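# Move a bottle from blue crate to turntable

## Task

Lift a single bottle out of the blue crate and set it upright on the rotating table. The crate must stay upright on the trolley and its remaining bottles must stay standing. None of the bottles already on the rotating table may tip over. At the end, neither gripper may touch any bottle or the crate.

## Robot and tools

Robot: two arms, left_arm and right_arm. Each has six joints and a gripper. Joint order is always waist, shoulder, elbow, wrist pitch, wrist yaw, wrist roll. left_arm sits on the +y side; the names do not follow image left and right.

Frame: results use one scene frame in metres. The origin is at table-top height, halfway between the arms' nominal bases. +x points out over the table and +z points up. The real bases are somewhat off nominal; a BASES line, if present, gives their calibrated spots. end_effector_position is the point between the finger pads, about 1 cm short of the tips, and may read off, more so at long reach. end_effector_quat_wxyz is orientation. The fingers point along gripper +z and close along gripper y.

The row: every command uses rows of 14 numbers in [-1, 1], always all 14 even if one arm is still. The order is left_arm's six joint values, then its opening, then right_arm's six joint values and opening. Joint values are offsets, not poses. They count from the Joint targets as they stand when the action or move begins, never from the previous row, so the same nonzero offset sent twice moves the joint twice. Scale: 1.0 equals 1.264 rad (waist), 1.32 (shoulder), 1.276 (elbow), 1.83 (wrist pitch), 6.358 (wrist yaw), 7.625 (wrist roll). A 0 re-sends the current target. Opening is absolute: +1 fully open, -1 closed. A 0 there is a half-open command, so to keep a gripper unchanged, repeat its present command.

Joint ranges in rad: waist -2.880 to 2.880, shoulder 0.000 to 3.142, elbow 0.000 to 3.019, wrist pitch -1.693 to 1.571, wrist yaw -1.571 to 1.571, wrist roll -2.094 to 2.094. True ends may sit up to 0.085 rad either way. An action that reaches more than 0.085 rad beyond a range end is rejected for both arms. If the first action of a call fails this check, or any action is malformed, the whole call is rejected. A joint sent past its real end stops there, and the result may say "joint sent to its limit". The absence of that line proves nothing.

execute_actions(actions, cameras): actions is a list of actions. Each action is up to 15 rows, one row per 1/30 s step, so an action is 0.5 s. If there are fewer rows, the last one repeats. An empty list just reports state and images. cameras lists names from cam_high, cam_low, cam_left_wrist, cam_right_wrist (each 896x504). Left out, null or ["all"] means all, [] means none, and an unknown name invalidates the call.

move(target, speed, blend, opening_speed, blocking, cameras): target is one row, or up to 15 rows differing only in joint offsets. All offsets count from the same Joint targets. All joints finish together, so the gripper travels on a curve. Nothing steers around obstacles or the other arm. speed is in rad/s for the joint with the longest way, 0.01 to 2, default 0.5; give one value or one per target. blend (rad) rounds corners through list targets. opening_speed (per second on the -1..+1 scale, at least 0.2) ramps the fingers; without it the opening is sent at once. Paths take at least 0.5 s and are cut short past 10 s. blocking=false returns after about 0.5 s while the move runs. Until a result shows it ended, call wait or stop before sending new rows or moves. The "move:" line reports done, off_target (a joint more than 0.035 rad off), moving, held or fault. It may add limits=held and each lagging arm's worst joint with its error. done does not mean free of contact.

wait(seconds): 0 to 10 s, holding the last commands; a running move carries on. Adds a "wait:" line.
stop(): brakes a running move. It needs room, more after a fast move.
zoom_image(camera, region): region is [x0, y0, x1, y1] pixels from the top-left, at most 504 by 504, on that camera's newest image.
finished_scene(scene, chance_done): ends the scene for good. scene is the number of the scene being ended; chance_done is your success estimate, 1 to 99 percent.

Motion limits: each step, a joint target may lead its measured angle by at most 0.264 (waist), 0.32 (shoulder), 0.276 (elbow), 0.33 (wrist pitch), 0.701 (wrist yaw) or 1.97 (wrist roll) rad. Targets that would move the gripper over 110 mm from where it is are scaled back. Large moves therefore take several actions; re-command whatever remains, from the Joint targets. Tiny changes may not start a joint. "joint command not followed" means a clearance check altered targets. It does not keep the two grippers apart.

Result lines: Joint positions and Joint velocities give per arm the six joints (rad, rad/s), then the pad gap (m; 0.094 is fully open). Joint targets are the base for your next offsets. Tool commands shows current opening commands. Action calls also list joint positions at sample steps; HELD marks steps where an arm's command was held back. Joint torques follow joint order. They include arm weight, carry per-arm offsets and noise, and are positive toward larger angles. Joints 3 and 4 wrap at ±28 N m.

Gripping: grip_measured uses the opening scale. Empty, it reads up to about 1.6 mm wide. On a hard part it reads up to about 3 mm (0.064) under the part's size, more on round or small parts. Commanding slightly below the first-contact reading gives a light hold; 0.11 below it or lower gives full force (about 50 to 62 N per pad). To release, command well above grip_measured.

Cautions: the table turns, carrying bottles, and loose items may get brief tugs or pushes. Do not knock anything over or out of the work area, drop the bottle, slam, or press hard. Hard contact between the two arms can fail the scene. To end a push, or if an arm was dragged, command targets back past the current positions. Holding loads, reaching far out or pushing against something heats the motors. MOTOR HOT appears at 85 °C; at 100 °C that arm goes limp and drops its load for 30 to 60 s or more, possibly with no warning first.

Each tool is called after ">>>" in YAML: its name, and indented under it one key for each argument.

## Session

I'll start by reading the current state and camera images.

>>> execute_actions:
  actions: []

Scene clock: 0.00 s.
left_arm: end_effector_position=(+0.7191, +0.4023, +0.1776) grip_measured=+1.000 end_effector_quat_wxyz=(+0.376, +0.095, +0.916, +0.099) | right_arm: end_effector_position=(+0.2268, +0.2610, +0.3170) grip_measured=+1.000 end_effector_quat_wxyz=(+0.455, -0.512, +0.620, +0.384)
Joint names: [waist, shoulder, elbow, wrist pitch, wrist yaw, wrist roll]
Joint positions: left_arm=[0.065 1.933 1.637 -0.478 -0.065 0.296 0.094] | right_arm=[1.013 1.194 0.882 -0.003 -0.343 -0.099 0.094]
Joint velocities: left_arm=[-0.005 -0.015 -0.002 -0.002 -0.066 -0.022 0] | right_arm=[0.005 -0.005 0.017 -0.002 0.007 -0.007 0]
Joint torques (N m): no reading
Motor temperatures (°C): left_arm=[39 30 36 25 33 31 34] | right_arm=[34 31 30 36 26 37 34]
Heat: left arm: hottest waist 39 °C; right arm: hottest wrist roll 37 °C.
Joint targets: left_arm=[0.065 1.926 1.669 -0.473 -0.065 0.296] | right_arm=[1.013 1.192 0.913 0.002 -0.343 -0.099]
Tool commands: left_gripper/opening=+1.0 right_gripper/opening=+1.0

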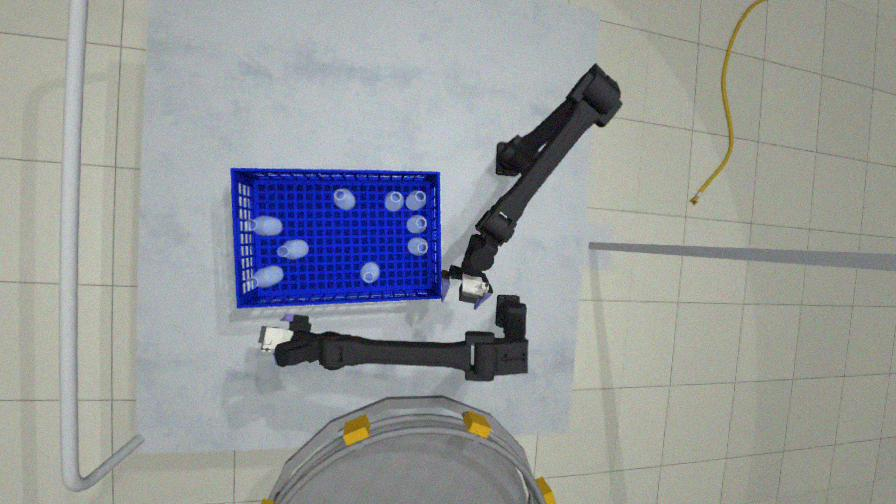

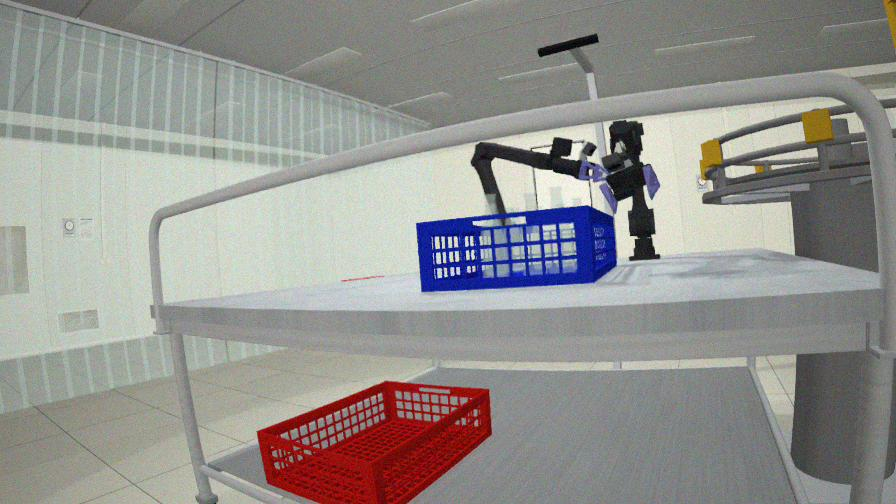

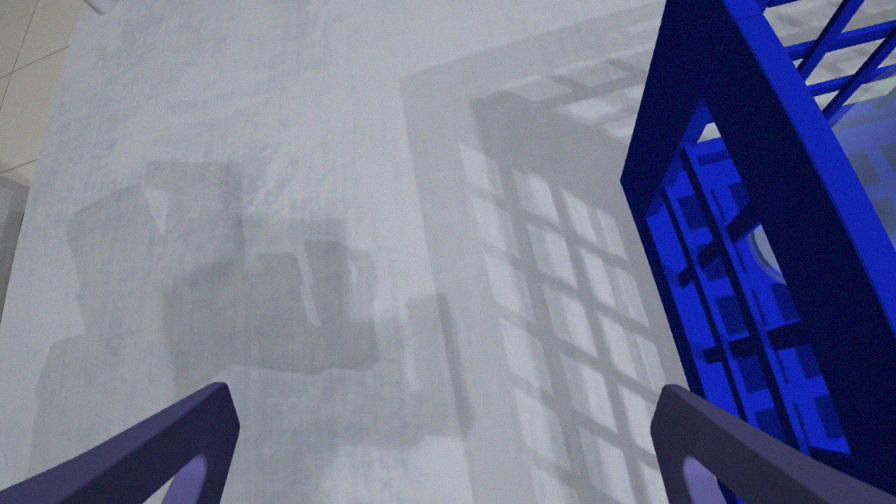

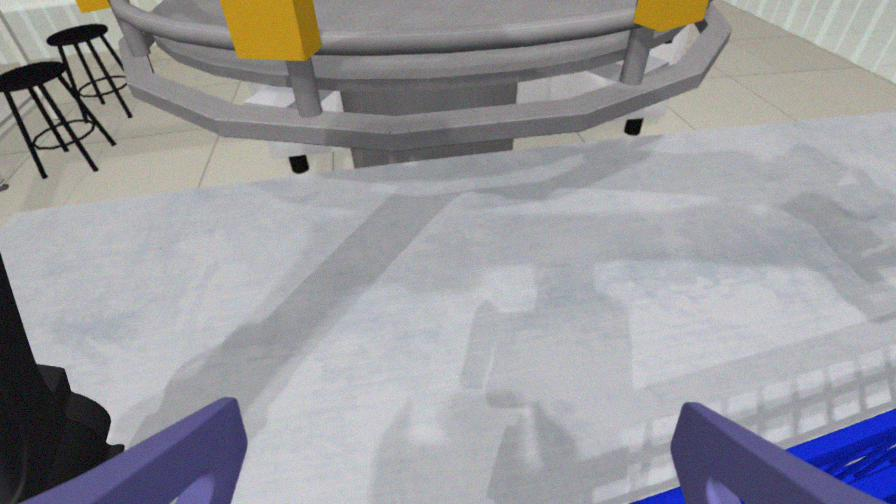

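>>> zoom_image:
  camera: "cam_high"
  region: [220, 280, 620, 504]

>>> zoom_image:
  camera: "cam_high"
  region: [200, 140, 480, 320]

>>> zoom_image:
  camera: "cam_low"
  region: [392, 20, 896, 304]

Scaled by 1.260 from the camera's 896x504 image, which has a finer 1280x720 frame.

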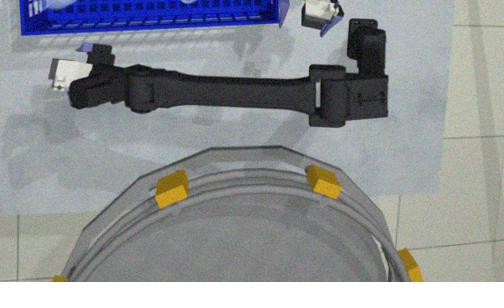

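Scaled by 1.800 from the camera's 896x504 image, which has a finer 1280x720 frame.

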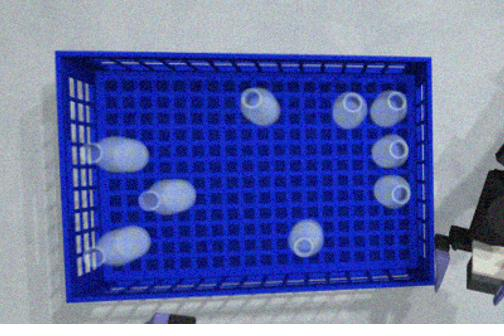

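Scaled by 1.000.

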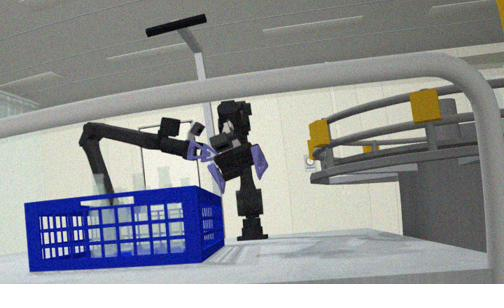

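>>> zoom_image:
  camera: "cam_low"
  region: [660, 60, 896, 230]

>>> zoom_image:
  camera: "cam_right_wrist"
  region: [100, 0, 604, 200]

>>> zoom_image:
  camera: "cam_right_wrist"
  region: [392, 0, 896, 200]

>>> zoom_image:
  camera: "cam_low"
  region: [400, 100, 720, 300]

Scaled by 2.136 from the camera's 896x504 image, which has a finer 1280x720 frame.

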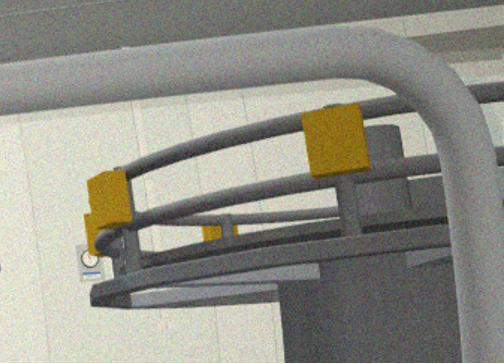

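Scaled by 1.000.

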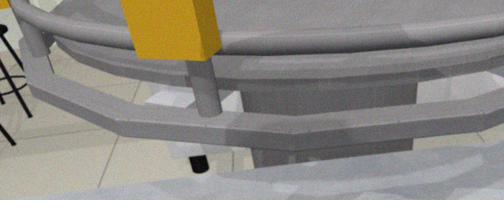

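Scaled by 1.000.

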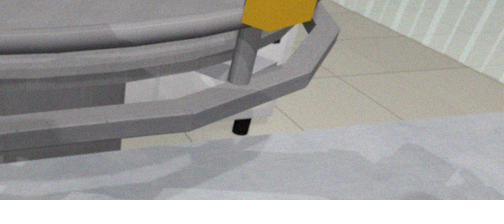

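Scaled by 1.575 from the camera's 896x504 image, which has a finer 1280x720 frame.

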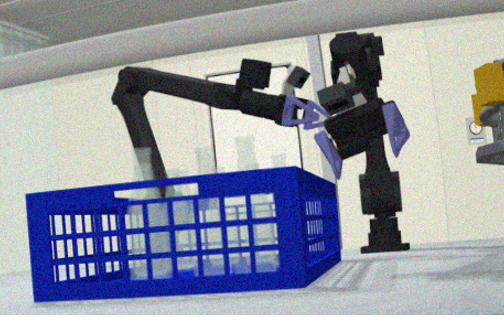

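>>> move:
  target: [0, -0.4545, 0, -0.206, 0.0102, -0.0388, 1, 0, 0, 0, 0, 0, 0, 1]
  speed: 0.8
  cameras: ["cam_high", "cam_left_wrist"]

Scene clock: 33.00 s.
left_arm: end_effector_position=(+0.5329, +0.3801, +0.5028) grip_measured=+1.000 end_effector_quat_wxyz=(+0.492, -0.023, +0.870, +0.020) | right_arm: end_effector_position=(+0.2268, +0.2610, +0.3170) grip_measured=+1.000 end_effector_quat_wxyz=(+0.455, -0.512, +0.620, +0.384)
Joint names: [waist, shoulder, elbow, wrist pitch, wrist yaw, wrist roll]
Joint positions: left_arm=[0.065 1.332 1.637 -0.846 -0.004 0.011 0.094] | right_arm=[1.013 1.194 0.882 -0.003 -0.343 -0.099 0.094]
Joint velocities: left_arm=[-0.005 0.005 -0.017 0.017 0.022 -0.081 0] | right_arm=[0.005 -0.015 0.002 -0.002 -0.037 -0.007 0]
Joint torques (N m): left_arm=[-2.08 -11.28 10.81 1.77 0.11 -0.24] | right_arm=[-0.56 -6.36 13.19 1.83 -0.24 0.12]
Motor temperatures (°C): left_arm=[39 33 46 25 32 30 33] | right_arm=[33 32 41 36 26 35 32]
Heat: left arm: hottest elbow 46 °C; right arm: hottest elbow 41 °C.
Joint targets: left_arm=[0.065 1.326 1.669 -0.850 0.000 0.000] | right_arm=[1.013 1.192 0.913 0.002 -0.343 -0.099]
move: done
Images, in order (width x height): cam_high 896x504, cam_left_wrist 896x504.

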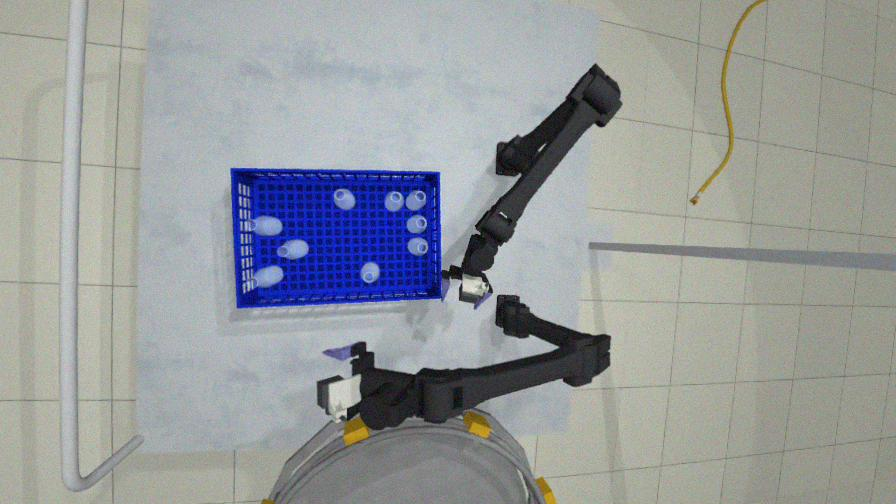

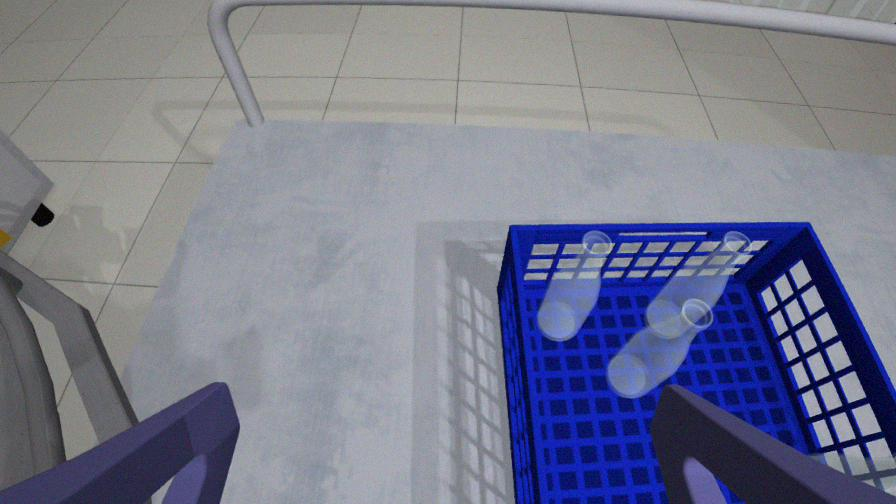

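>>> move:
  target: [0.6, -0.17, 0, 0, 0, 0, 1, 0, 0, 0, 0, 0, 0, 1]
  speed: 0.7
  cameras: ["cam_high", "cam_left_wrist", "cam_low"]

Scene clock: 70.53 s.
left_arm: end_effector_position=(+0.2848, +0.6903, +0.6186) grip_measured=+1.000 end_effector_quat_wxyz=(+0.539, -0.318, +0.743, +0.238) | right_arm: end_effector_position=(+0.2268, +0.2610, +0.3170) grip_measured=+1.000 end_effector_quat_wxyz=(+0.455, -0.512, +0.620, +0.384)
Joint names: [waist, shoulder, elbow, wrist pitch, wrist yaw, wrist roll]
Joint positions: left_arm=[0.822 1.102 1.637 -0.846 -0.001 0.01 0.094] | right_arm=[1.013 1.194 0.882 -0.003 -0.343 -0.099 0.094]
Joint velocities: left_arm=[-0.005 -0.005 -0.022 -0.007 0.037 0.007 0] | right_arm=[-0.015 -0.015 0.032 -0.012 -0.022 0.007 0]
Joint torques (N m): left_arm=[-1.67 -6.59 10.22 1.7 0.04 -0.21] | right_arm=[-0.62 -6.42 13.19 1.81 -0.23 0.12]
Motor temperatures (°C): left_arm=[38 32 51 25 31 29 31] | right_arm=[32 32 46 35 26 34 30]
Heat: left arm: hottest elbow 51 °C; right arm: hottest elbow 46 °C.
Joint targets: left_arm=[0.823 1.102 1.669 -0.850 0.000 0.000] | right_arm=[1.013 1.192 0.913 0.002 -0.343 -0.099]
move: done
Images, in order (width x height): cam_high 896x504, cam_low 896x504, cam_left_wrist 896x504.

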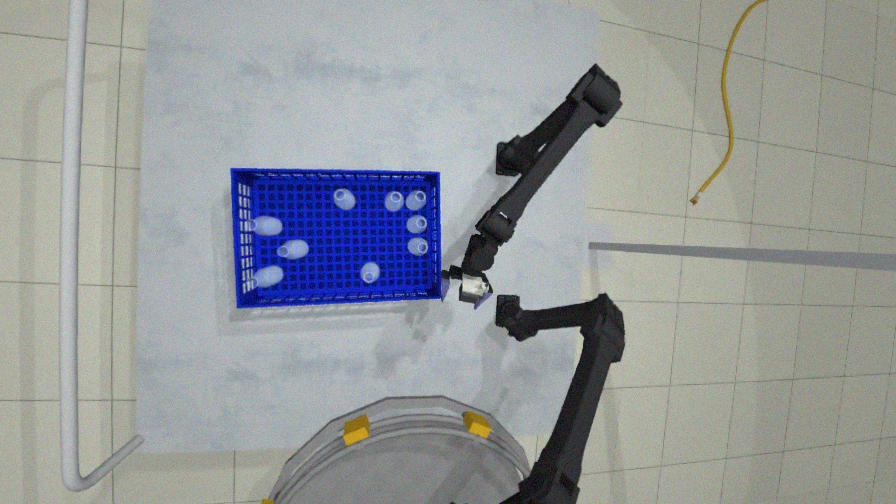

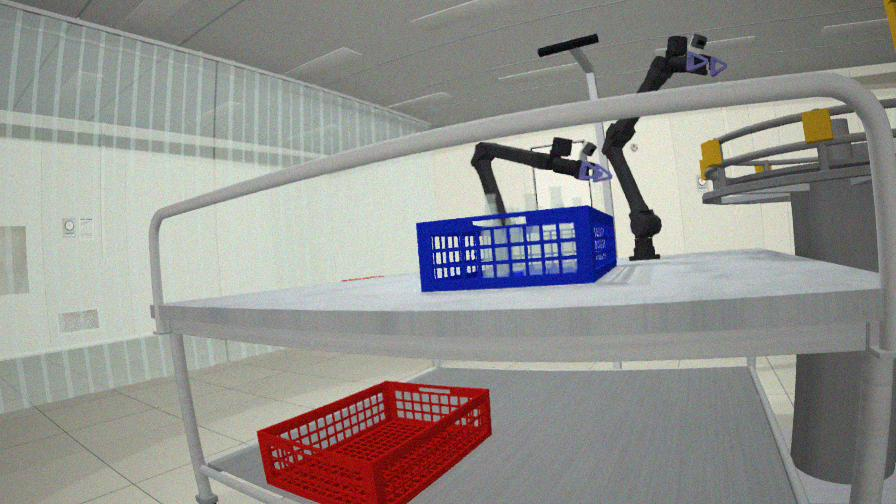

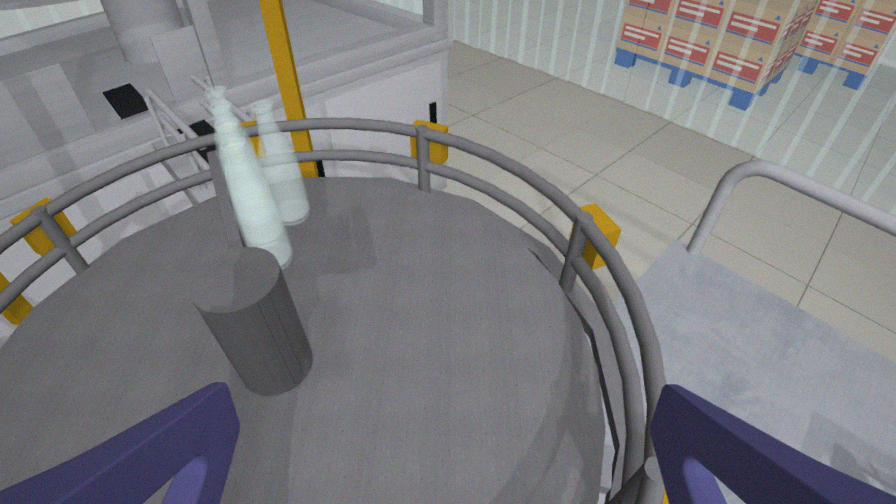

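>>> wait:
  seconds: 0.1
  cameras: ["cam_left_wrist"]

>>> wait:
  seconds: 2
  cameras: ["cam_left_wrist"]

Scene clock: 78.00 s.
left_arm: end_effector_position=(+0.2848, +0.6903, +0.6186) grip_measured=+1.000 end_effector_quat_wxyz=(+0.539, -0.318, +0.743, +0.238) | right_arm: end_effector_position=(+0.2268, +0.2610, +0.3170) grip_measured=+1.000 end_effector_quat_wxyz=(+0.455, -0.512, +0.620, +0.384)
Joint names: [waist, shoulder, elbow, wrist pitch, wrist yaw, wrist roll]
Joint positions: left_arm=[0.822 1.102 1.637 -0.846 -0.001 0.01 0.094] | right_arm=[1.013 1.194 0.882 -0.003 -0.343 -0.099 0.094]
Joint velocities: left_arm=[-0.015 -0.005 0.007 -0.022 -0.007 0.022 0] | right_arm=[-0.015 -0.005 0.002 0.017 0.022 -0.007 0]
Joint torques (N m): left_arm=[-1.79 -6.48 10.25 1.92 -0.01 -0.23] | right_arm=[-0.62 -6.3 13.18 1.83 -0.24 0.13]
Motor temperatures (°C): left_arm=[38 33 51 25 31 28 31] | right_arm=[32 32 47 35 26 33 30]
Heat: left arm: hottest elbow 51 °C; right arm: hottest elbow 47 °C.
Joint targets: left_arm=[0.823 1.102 1.669 -0.850 0.000 0.000] | right_arm=[1.013 1.192 0.913 0.002 -0.343 -0.099]
Tool commands: left_gripper/opening=+1.0 right_gripper/opening=+1.0
wait: 0.10 s; at rest from the start
Images, in order (width x height): cam_left_wrist 896x504.

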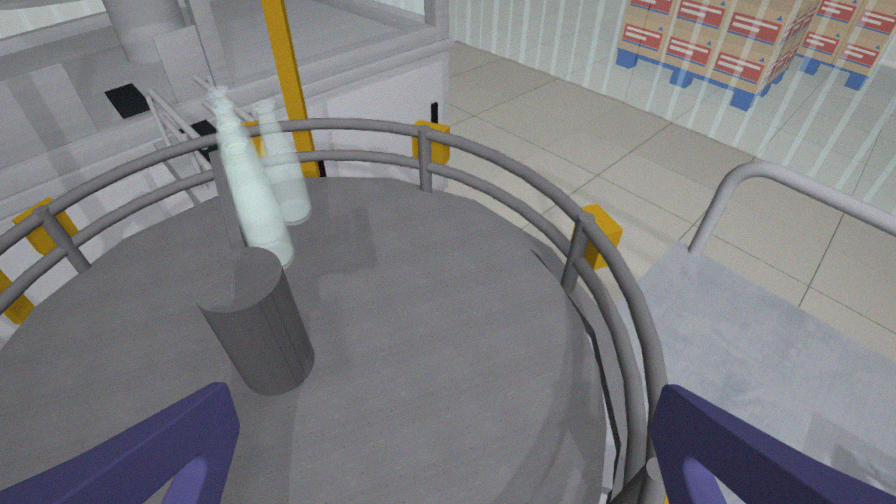

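Scene clock: 80.00 s.
left_arm: end_effector_position=(+0.2848, +0.6903, +0.6186) grip_measured=+1.000 end_effector_quat_wxyz=(+0.539, -0.318, +0.743, +0.238) | right_arm: end_effector_position=(+0.2268, +0.2610, +0.3170) grip_measured=+1.000 end_effector_quat_wxyz=(+0.455, -0.512, +0.620, +0.384)
Joint names: [waist, shoulder, elbow, wrist pitch, wrist yaw, wrist roll]
Joint positions: left_arm=[0.822 1.102 1.637 -0.846 -0.001 0.01 0.094] | right_arm=[1.013 1.194 0.882 -0.003 -0.343 -0.099 0.094]
Joint velocities: left_arm=[-0.005 -0.005 0.002 -0.012 -0.037 0.007 0] | right_arm=[-0.005 0.005 -0.017 -0.012 -0.007 -0.007 0]
Joint torques (N m): left_arm=[-1.73 -6.83 10.3 1.8 0.03 -0.23] | right_arm=[-0.56 -6.36 13.19 1.81 -0.24 0.13]
Motor temperatures (°C): left_arm=[38 32 51 25 31 28 31] | right_arm=[32 32 47 35 26 33 30]
Heat: left arm: hottest elbow 51 °C; right arm: hottest elbow 47 °C.
Joint targets: left_arm=[0.823 1.102 1.669 -0.850 0.000 0.000] | right_arm=[1.013 1.192 0.913 0.002 -0.343 -0.099]
Tool commands: left_gripper/opening=+1.0 right_gripper/opening=+1.0
wait: 2.00 s; at rest by 0.17 s
Images, in order (width x height): cam_left_wrist 896x504.

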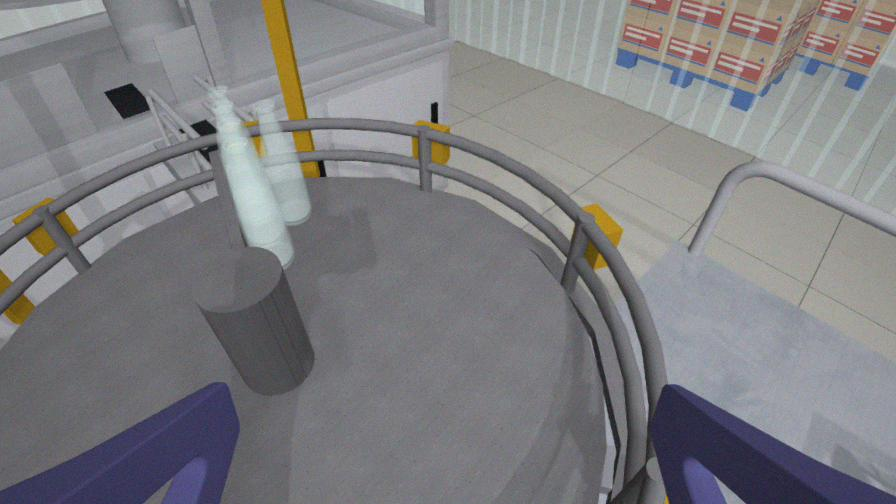

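>>> zoom_image:
  camera: "cam_left_wrist"
  region: [100, 60, 400, 300]

Scaled by 1.680 from the camera's 896x504 image, which has a finer 1280x720 frame.

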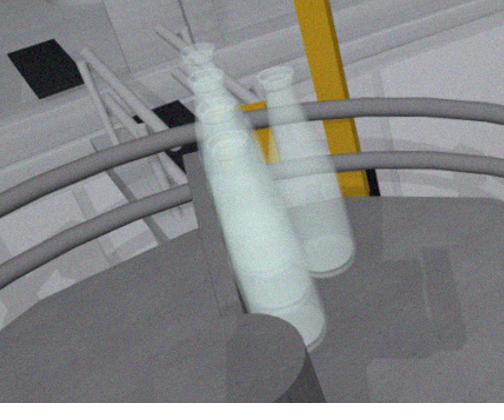

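>>> move:
  target:
    - [0.12, 0, 0, 0, 0, 0, 1, -0.05, -0.19, 0, 0, 0, 0, 1]
    - [0.475, 0, 0, 0, 0, 0, 1, -1.0, -0.19, 0, 0, 0.053, 0.013, 1]
  speed: 0.8
  blend: 0.1
  cameras: ["cam_high", "cam_left_wrist", "cam_right_wrist"]

Scene clock: 120.40 s.
left_arm: end_effector_position=(+0.0340, +0.8127, +0.6186) grip_measured=+1.000 end_effector_quat_wxyz=(+0.445, -0.523, +0.616, +0.386) | right_arm: end_effector_position=(+0.4706, -0.3298, +0.4404) grip_measured=+1.000 end_effector_quat_wxyz=(+0.682, +0.071, +0.724, -0.078)
Joint names: [waist, shoulder, elbow, wrist pitch, wrist yaw, wrist roll]
Joint positions: left_arm=[1.419 1.102 1.637 -0.846 -0.001 0.01 0.094] | right_arm=[-0.239 0.937 0.882 -0.003 -0.008 -0.016 0.094]
Joint velocities: left_arm=[0.005 -0.005 0.002 -0.007 -0.007 -0.007 0] | right_arm=[-0.015 -0.005 0.002 0.007 -0.037 0.037 0]
Joint torques (N m): left_arm=[-1.44 -6.89 10.4 1.73 0 -0.22] | right_arm=[-1.55 -3.37 13.71 1.87 -0.09 0.29]
Motor temperatures (°C): left_arm=[38 32 52 24 30 27 30] | right_arm=[32 32 50 35 25 32 29]
Heat: left arm: hottest elbow 52 °C; right arm: hottest elbow 50 °C.
Joint targets: left_arm=[1.424 1.102 1.669 -0.850 0.000 0.000] | right_arm=[-0.251 0.941 0.913 0.002 -0.006 0.000]
move: done
Images, in order (width x height): cam_high 896x504, cam_left_wrist 896x504, cam_right_wrist 896x504.

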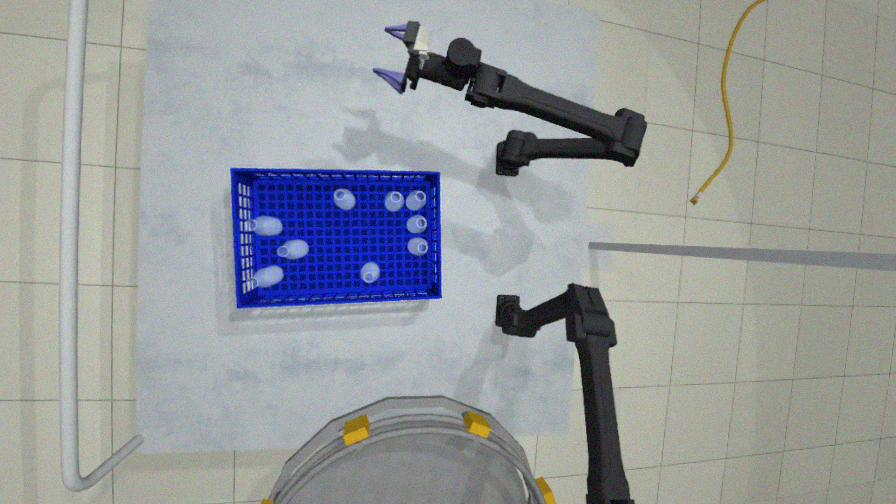

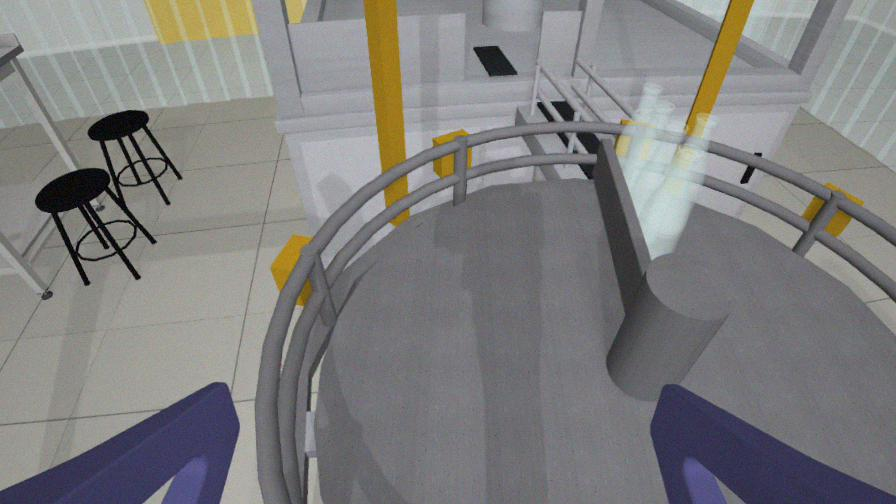

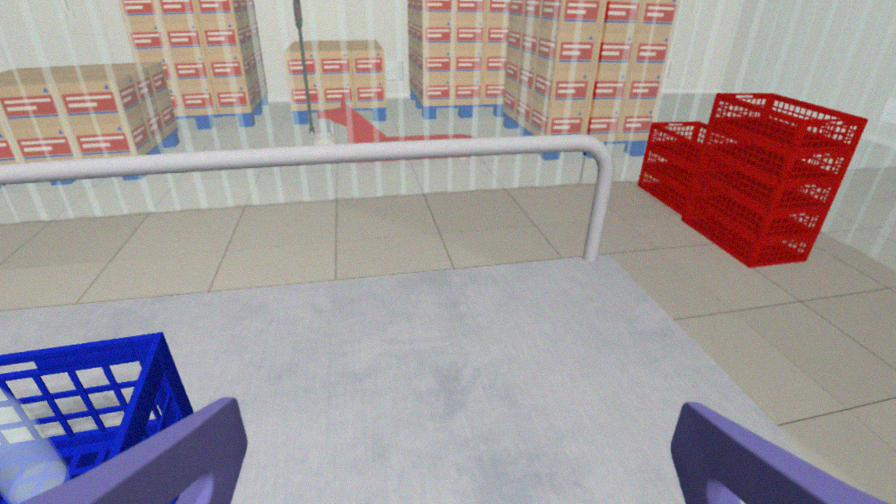

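>>> move:
  target: [0, 0, 0, 0, 0.0472, 0, 1, 0, 0, 0, 0, 0, 0, 1]
  speed: 0.8
  cameras: ["cam_left_wrist"]

>>> move:
  target: [-0.3956, 0, 0, 0.164, -0.0472, 0, 1, 0, 0, 0, 0, 0, 0, 1]
  speed: 0.8
  cameras: ["cam_left_wrist"]

>>> move:
  target: [0, 0, 0, -0.328, 0, 0, 1, 0, 0, 0, 0, 0, 0, 1]
  speed: 0.8
  cameras: ["cam_left_wrist"]

Scene clock: 166.17 s.
left_arm: end_effector_position=(+0.0827, +0.7979, +0.6209) grip_measured=+1.000 end_effector_quat_wxyz=(+0.519, -0.451, +0.666, +0.291) | right_arm: end_effector_position=(+0.4706, -0.3299, +0.4404) grip_measured=+1.000 end_effector_quat_wxyz=(+0.682, +0.072, +0.724, -0.078)
Joint names: [waist, shoulder, elbow, wrist pitch, wrist yaw, wrist roll]
Joint positions: left_arm=[1.419 1.102 1.637 -0.846 0.296 0.01 0.094] | right_arm=[-0.239 0.937 0.882 -0.003 -0.007 -0.015 0.094]
Joint velocities: left_arm=[-0.005 -0.005 0.002 -0.017 0.037 -0.051 0] | right_arm=[-0.005 0.005 -0.007 0.007 0.037 0.022 0]
Joint torques (N m): left_arm=[-1.14 -6.83 10.32 1.77 0.24 -0.16] | right_arm=[-1.61 -3.31 13.72 1.87 -0.09 0.29]
Motor temperatures (°C): left_arm=[37 31 53 24 29 27 29] | right_arm=[31 30 52 34 25 31 28]
Heat: left arm: hottest elbow 53 °C; right arm: hottest elbow 52 °C.
Joint targets: left_arm=[1.424 1.102 1.669 -0.850 0.300 0.000] | right_arm=[-0.251 0.941 0.913 0.002 -0.006 0.000]
move: done
Images, in order (width x height): cam_left_wrist 896x504.

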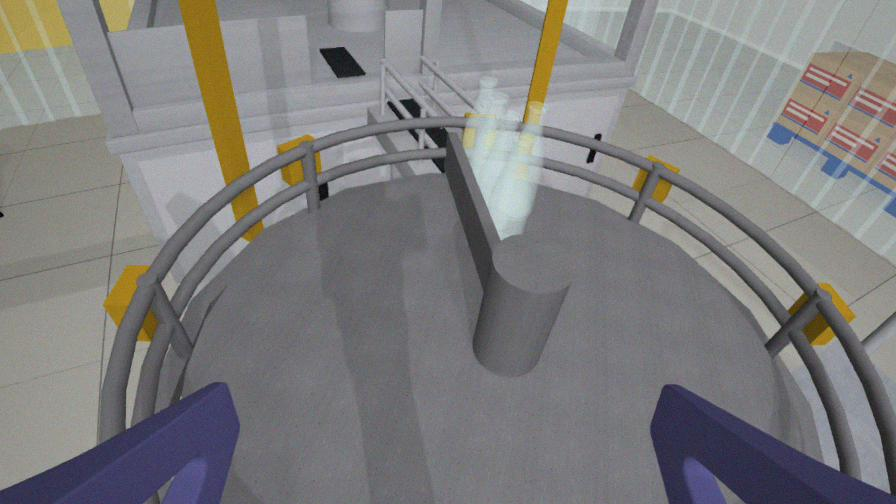

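Scene clock: 167.47 s.
left_arm: end_effector_position=(+0.2545, +0.7312, +0.6859) grip_measured=+1.000 end_effector_quat_wxyz=(+0.622, -0.316, +0.645, +0.312) | right_arm: end_effector_position=(+0.4706, -0.3299, +0.4404) grip_measured=+1.000 end_effector_quat_wxyz=(+0.682, +0.072, +0.724, -0.078)
Joint names: [waist, shoulder, elbow, wrist pitch, wrist yaw, wrist roll]
Joint positions: left_arm=[0.926 1.102 1.637 -0.567 0.004 0.009 0.094] | right_arm=[-0.239 0.937 0.882 -0.003 -0.007 -0.015 0.094]
Joint velocities: left_arm=[-0.005 -0.005 -0.007 0.012 0.007 0.037 0] | right_arm=[-0.015 -0.005 0.002 -0.007 0.081 0.022 0]
Joint torques (N m): left_arm=[-1.96 -6.89 10.3 2.63 -0.19 -0.23] | right_arm=[-1.55 -3.31 13.72 1.85 -0.1 0.29]
Motor temperatures (°C): left_arm=[37 31 53 24 29 27 28] | right_arm=[31 30 52 34 25 31 28]
Heat: left arm: hottest elbow 53 °C; right arm: hottest elbow 52 °C.
Joint targets: left_arm=[0.924 1.102 1.669 -0.550 0.000 0.000] | right_arm=[-0.251 0.941 0.913 0.002 -0.006 0.000]
move: done
Images, in order (width x height): cam_left_wrist 896x504.

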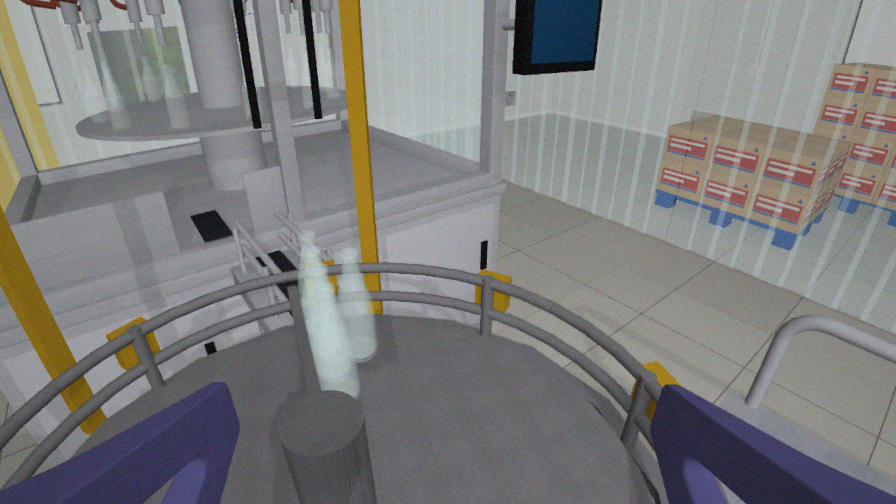

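Scene clock: 168.93 s.
left_arm: end_effector_position=(+0.2278, +0.6959, +0.5530) grip_measured=+1.000 end_effector_quat_wxyz=(+0.414, -0.391, +0.796, +0.207) | right_arm: end_effector_position=(+0.4706, -0.3299, +0.4404) grip_measured=+1.000 end_effector_quat_wxyz=(+0.682, +0.072, +0.724, -0.078)
Joint names: [waist, shoulder, elbow, wrist pitch, wrist yaw, wrist roll]
Joint positions: left_arm=[0.926 1.102 1.637 -1.145 0.004 0.009 0.094] | right_arm=[-0.239 0.937 0.882 -0.003 -0.007 -0.015 0.094]
Joint velocities: left_arm=[-0.005 -0.005 0.007 -0.012 -0.066 -0.007 0] | right_arm=[-0.015 0.005 -0.007 0.012 -0.051 -0.037 0]
Joint torques (N m): left_arm=[-2.32 -6.48 10.17 1.48 -0.15 -0.22] | right_arm=[-1.55 -3.37 13.72 1.85 -0.09 0.29]
Motor temperatures (°C): left_arm=[37 31 53 24 29 27 28] | right_arm=[31 30 52 34 25 31 28]
Heat: left arm: hottest elbow 53 °C; right arm: hottest elbow 52 °C.
Joint targets: left_arm=[0.924 1.102 1.669 -1.150 0.000 0.000] | right_arm=[-0.251 0.941 0.913 0.002 -0.006 0.000]
move: done
Images, in order (width x height): cam_left_wrist 896x504.

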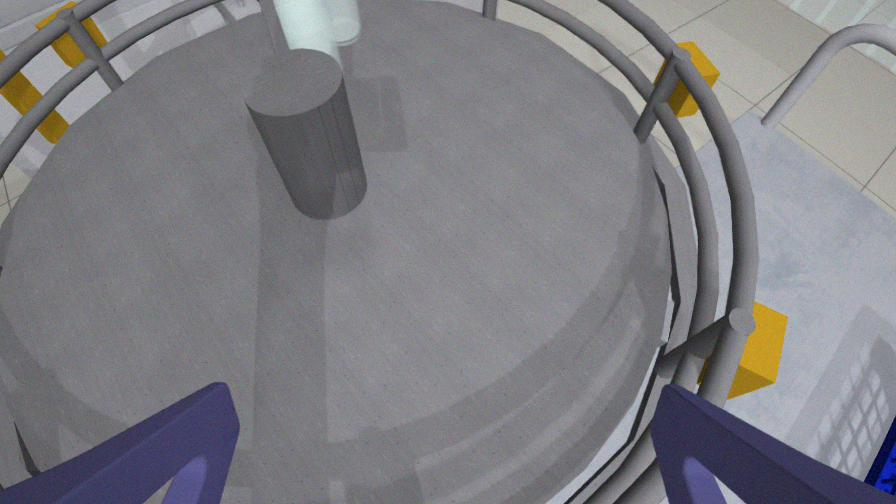

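>>> move:
  target:
    - [-0.85, 0, 0, 0, 0, 0, 1, 0, 0, 0, 0, 0, 0, 1]
    - [-0.889, 0, -0.211, 0, 0, 0, 1, 0, 0, 0, 0, 0, 0, 1]
  speed: 0.8
  blend: 0.1
  cameras: ["cam_high", "cam_left_wrist"]

Scene clock: 215.10 s.
left_arm: end_effector_position=(+0.3926, +0.2581, +0.4145) grip_measured=+1.000 end_effector_quat_wxyz=(+0.339, +0.096, +0.935, -0.032) | right_arm: end_effector_position=(+0.4706, -0.3299, +0.4404) grip_measured=+1.000 end_effector_quat_wxyz=(+0.682, +0.072, +0.724, -0.078)
Joint names: [waist, shoulder, elbow, wrist pitch, wrist yaw, wrist roll]
Joint positions: left_arm=[-0.193 1.112 1.386 -1.149 0.001 0.009 0.094] | right_arm=[-0.239 0.937 0.882 -0.003 -0.007 -0.015 0.094]
Joint velocities: left_arm=[-0.024 -0.015 0.012 0.017 -0.007 -0.066 0] | right_arm=[-0.005 0.005 -0.012 0.017 -0.066 -0.007 0]
Joint torques (N m): left_arm=[-2.02 -7.94 9.46 1.39 -0.01 -0.19] | right_arm=[-1.55 -3.31 13.71 1.85 -0.1 0.29]
Motor temperatures (°C): left_arm=[37 31 53 24 28 26 28] | right_arm=[31 30 54 34 25 30 27]
Heat: left arm: hottest elbow 53 °C; right arm: hottest elbow 54 °C.
Joint targets: left_arm=[-0.200 1.102 1.400 -1.150 0.000 0.000] | right_arm=[-0.251 0.941 0.913 0.002 -0.006 0.000]
move: done
Images, in order (width x height): cam_high 896x504, cam_left_wrist 896x504.

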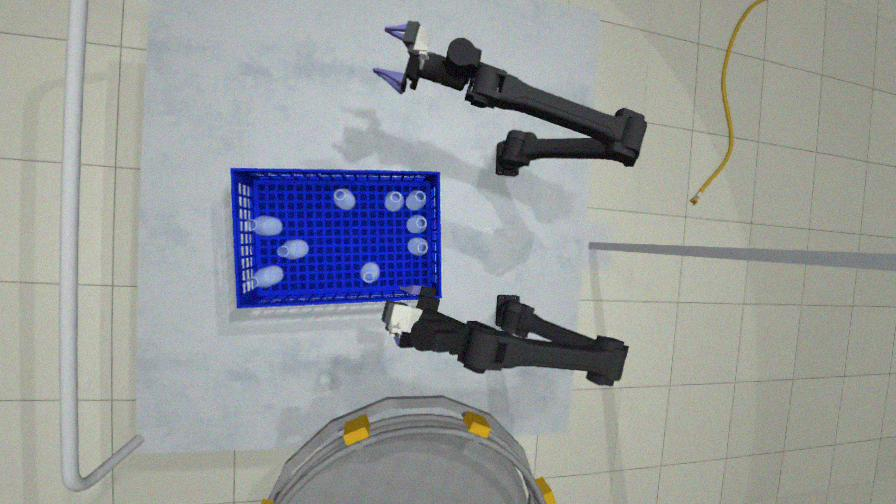

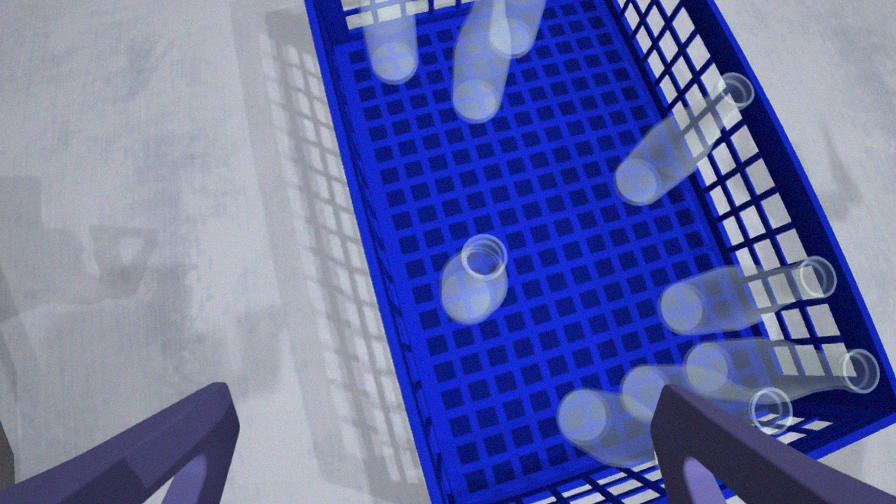

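>>> zoom_image:
  camera: "cam_left_wrist"
  region: [360, 180, 600, 360]

>>> zoom_image:
  camera: "cam_left_wrist"
  region: [540, 40, 896, 300]

Scaled by 2.100 from the camera's 896x504 image, which has a finer 1280x720 frame.

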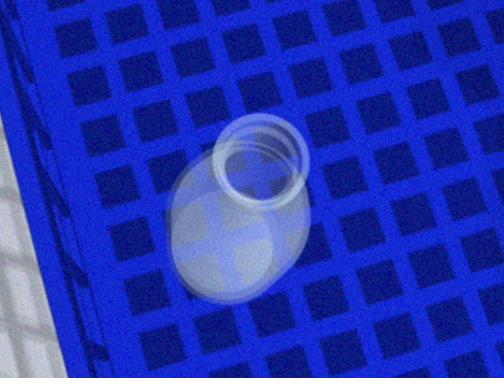

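Scaled by 1.416 from the camera's 896x504 image, which has a finer 1280x720 frame.

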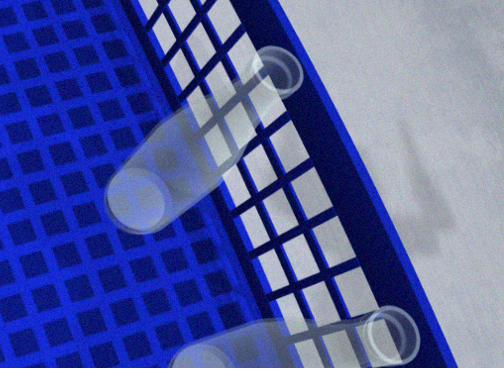

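>>> move:
  target: [-0.0356, 0.1174, -0.1795, 0.28, 0, 0, 1, 0, 0, 0, 0, 0, 0, 1]
  speed: 0.8
  cameras: ["cam_high", "cam_left_wrist", "cam_low"]

Scene clock: 260.67 s.
left_arm: end_effector_position=(+0.4757, +0.2167, +0.3036) grip_measured=+1.000 end_effector_quat_wxyz=(+0.393, +0.115, +0.911, -0.046) | right_arm: end_effector_position=(+0.4706, -0.3299, +0.4404) grip_measured=+1.000 end_effector_quat_wxyz=(+0.682, +0.072, +0.724, -0.078)
Joint names: [waist, shoulder, elbow, wrist pitch, wrist yaw, wrist roll]
Joint positions: left_arm=[-0.239 1.263 1.16 -0.654 0.001 0.009 0.094] | right_arm=[-0.239 0.937 0.882 -0.003 -0.007 -0.015 0.094]
Joint velocities: left_arm=[-0.005 -0.005 0.007 -0.027 -0.022 -0.037 0] | right_arm=[-0.005 -0.024 -0.012 0.022 -0.095 -0.022 0]
Joint torques (N m): left_arm=[-2.73 -10.64 9.46 2.36 -0.1 -0.18] | right_arm=[-1.55 -3.25 13.72 1.87 -0.09 0.3]
Motor temperatures (°C): left_arm=[37 31 50 24 27 26 27] | right_arm=[31 29 55 33 25 29 26]
Heat: left arm: hottest elbow 50 °C; right arm: hottest elbow 55 °C.
Joint targets: left_arm=[-0.245 1.257 1.170 -0.638 0.000 0.000] | right_arm=[-0.251 0.941 0.913 0.002 -0.006 0.000]
move: done
Images, in order (width x height): cam_high 896x504, cam_low 896x504, cam_left_wrist 896x504.

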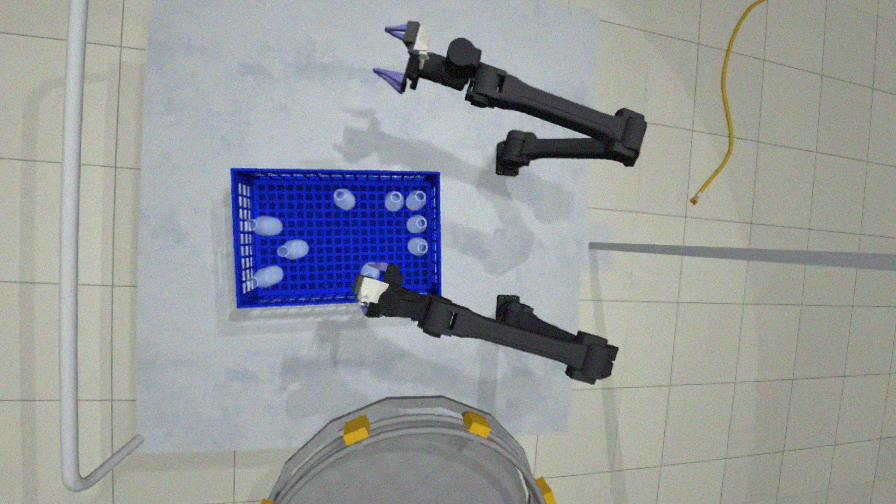

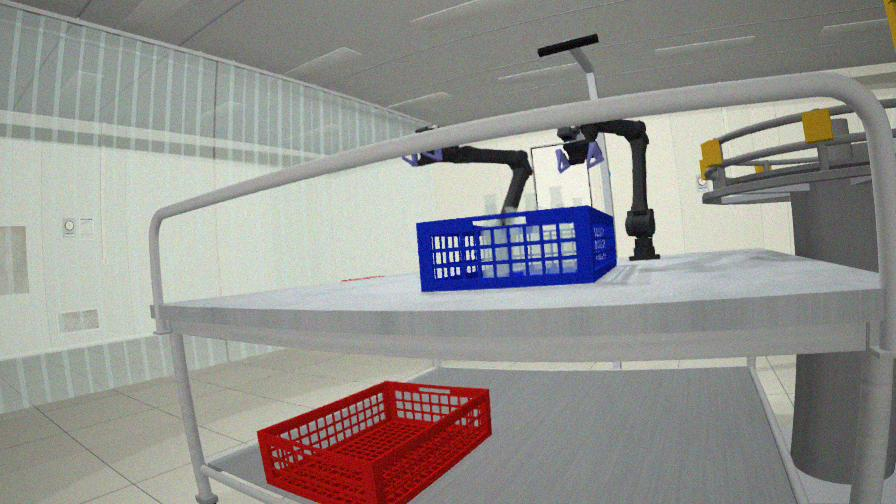

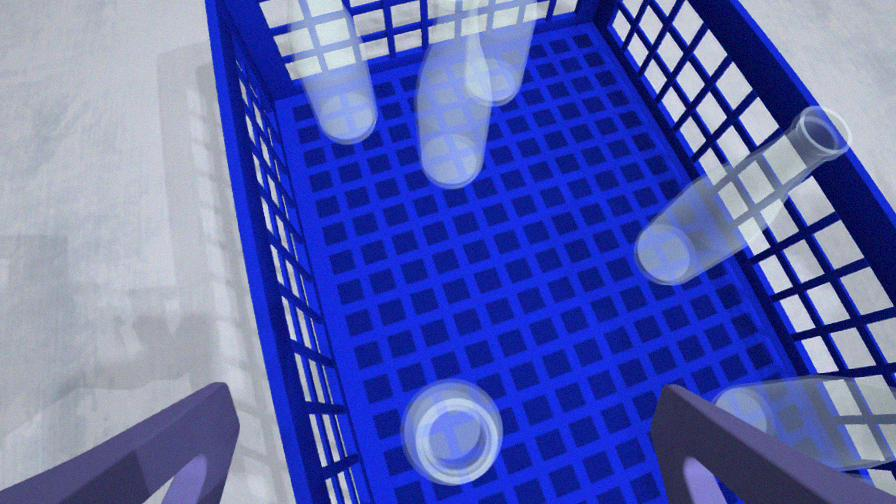

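>>> zoom_image:
  camera: "cam_left_wrist"
  region: [360, 360, 560, 504]

>>> zoom_image:
  camera: "cam_low"
  region: [400, 100, 680, 300]

Scaled by 2.520 from the camera's 896x504 image, which has a finer 1280x720 frame.

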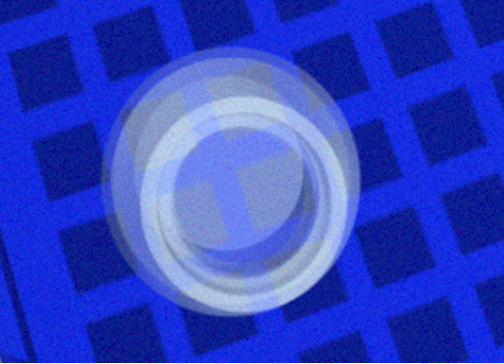

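Scaled by 1.800 from the camera's 896x504 image, which has a finer 1280x720 frame.

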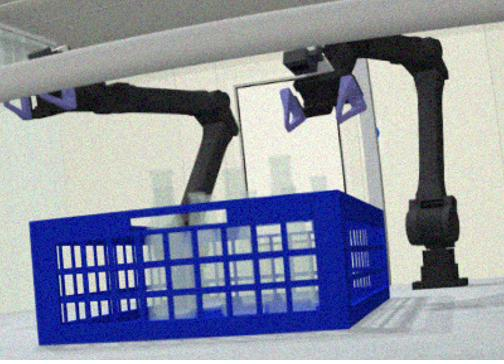

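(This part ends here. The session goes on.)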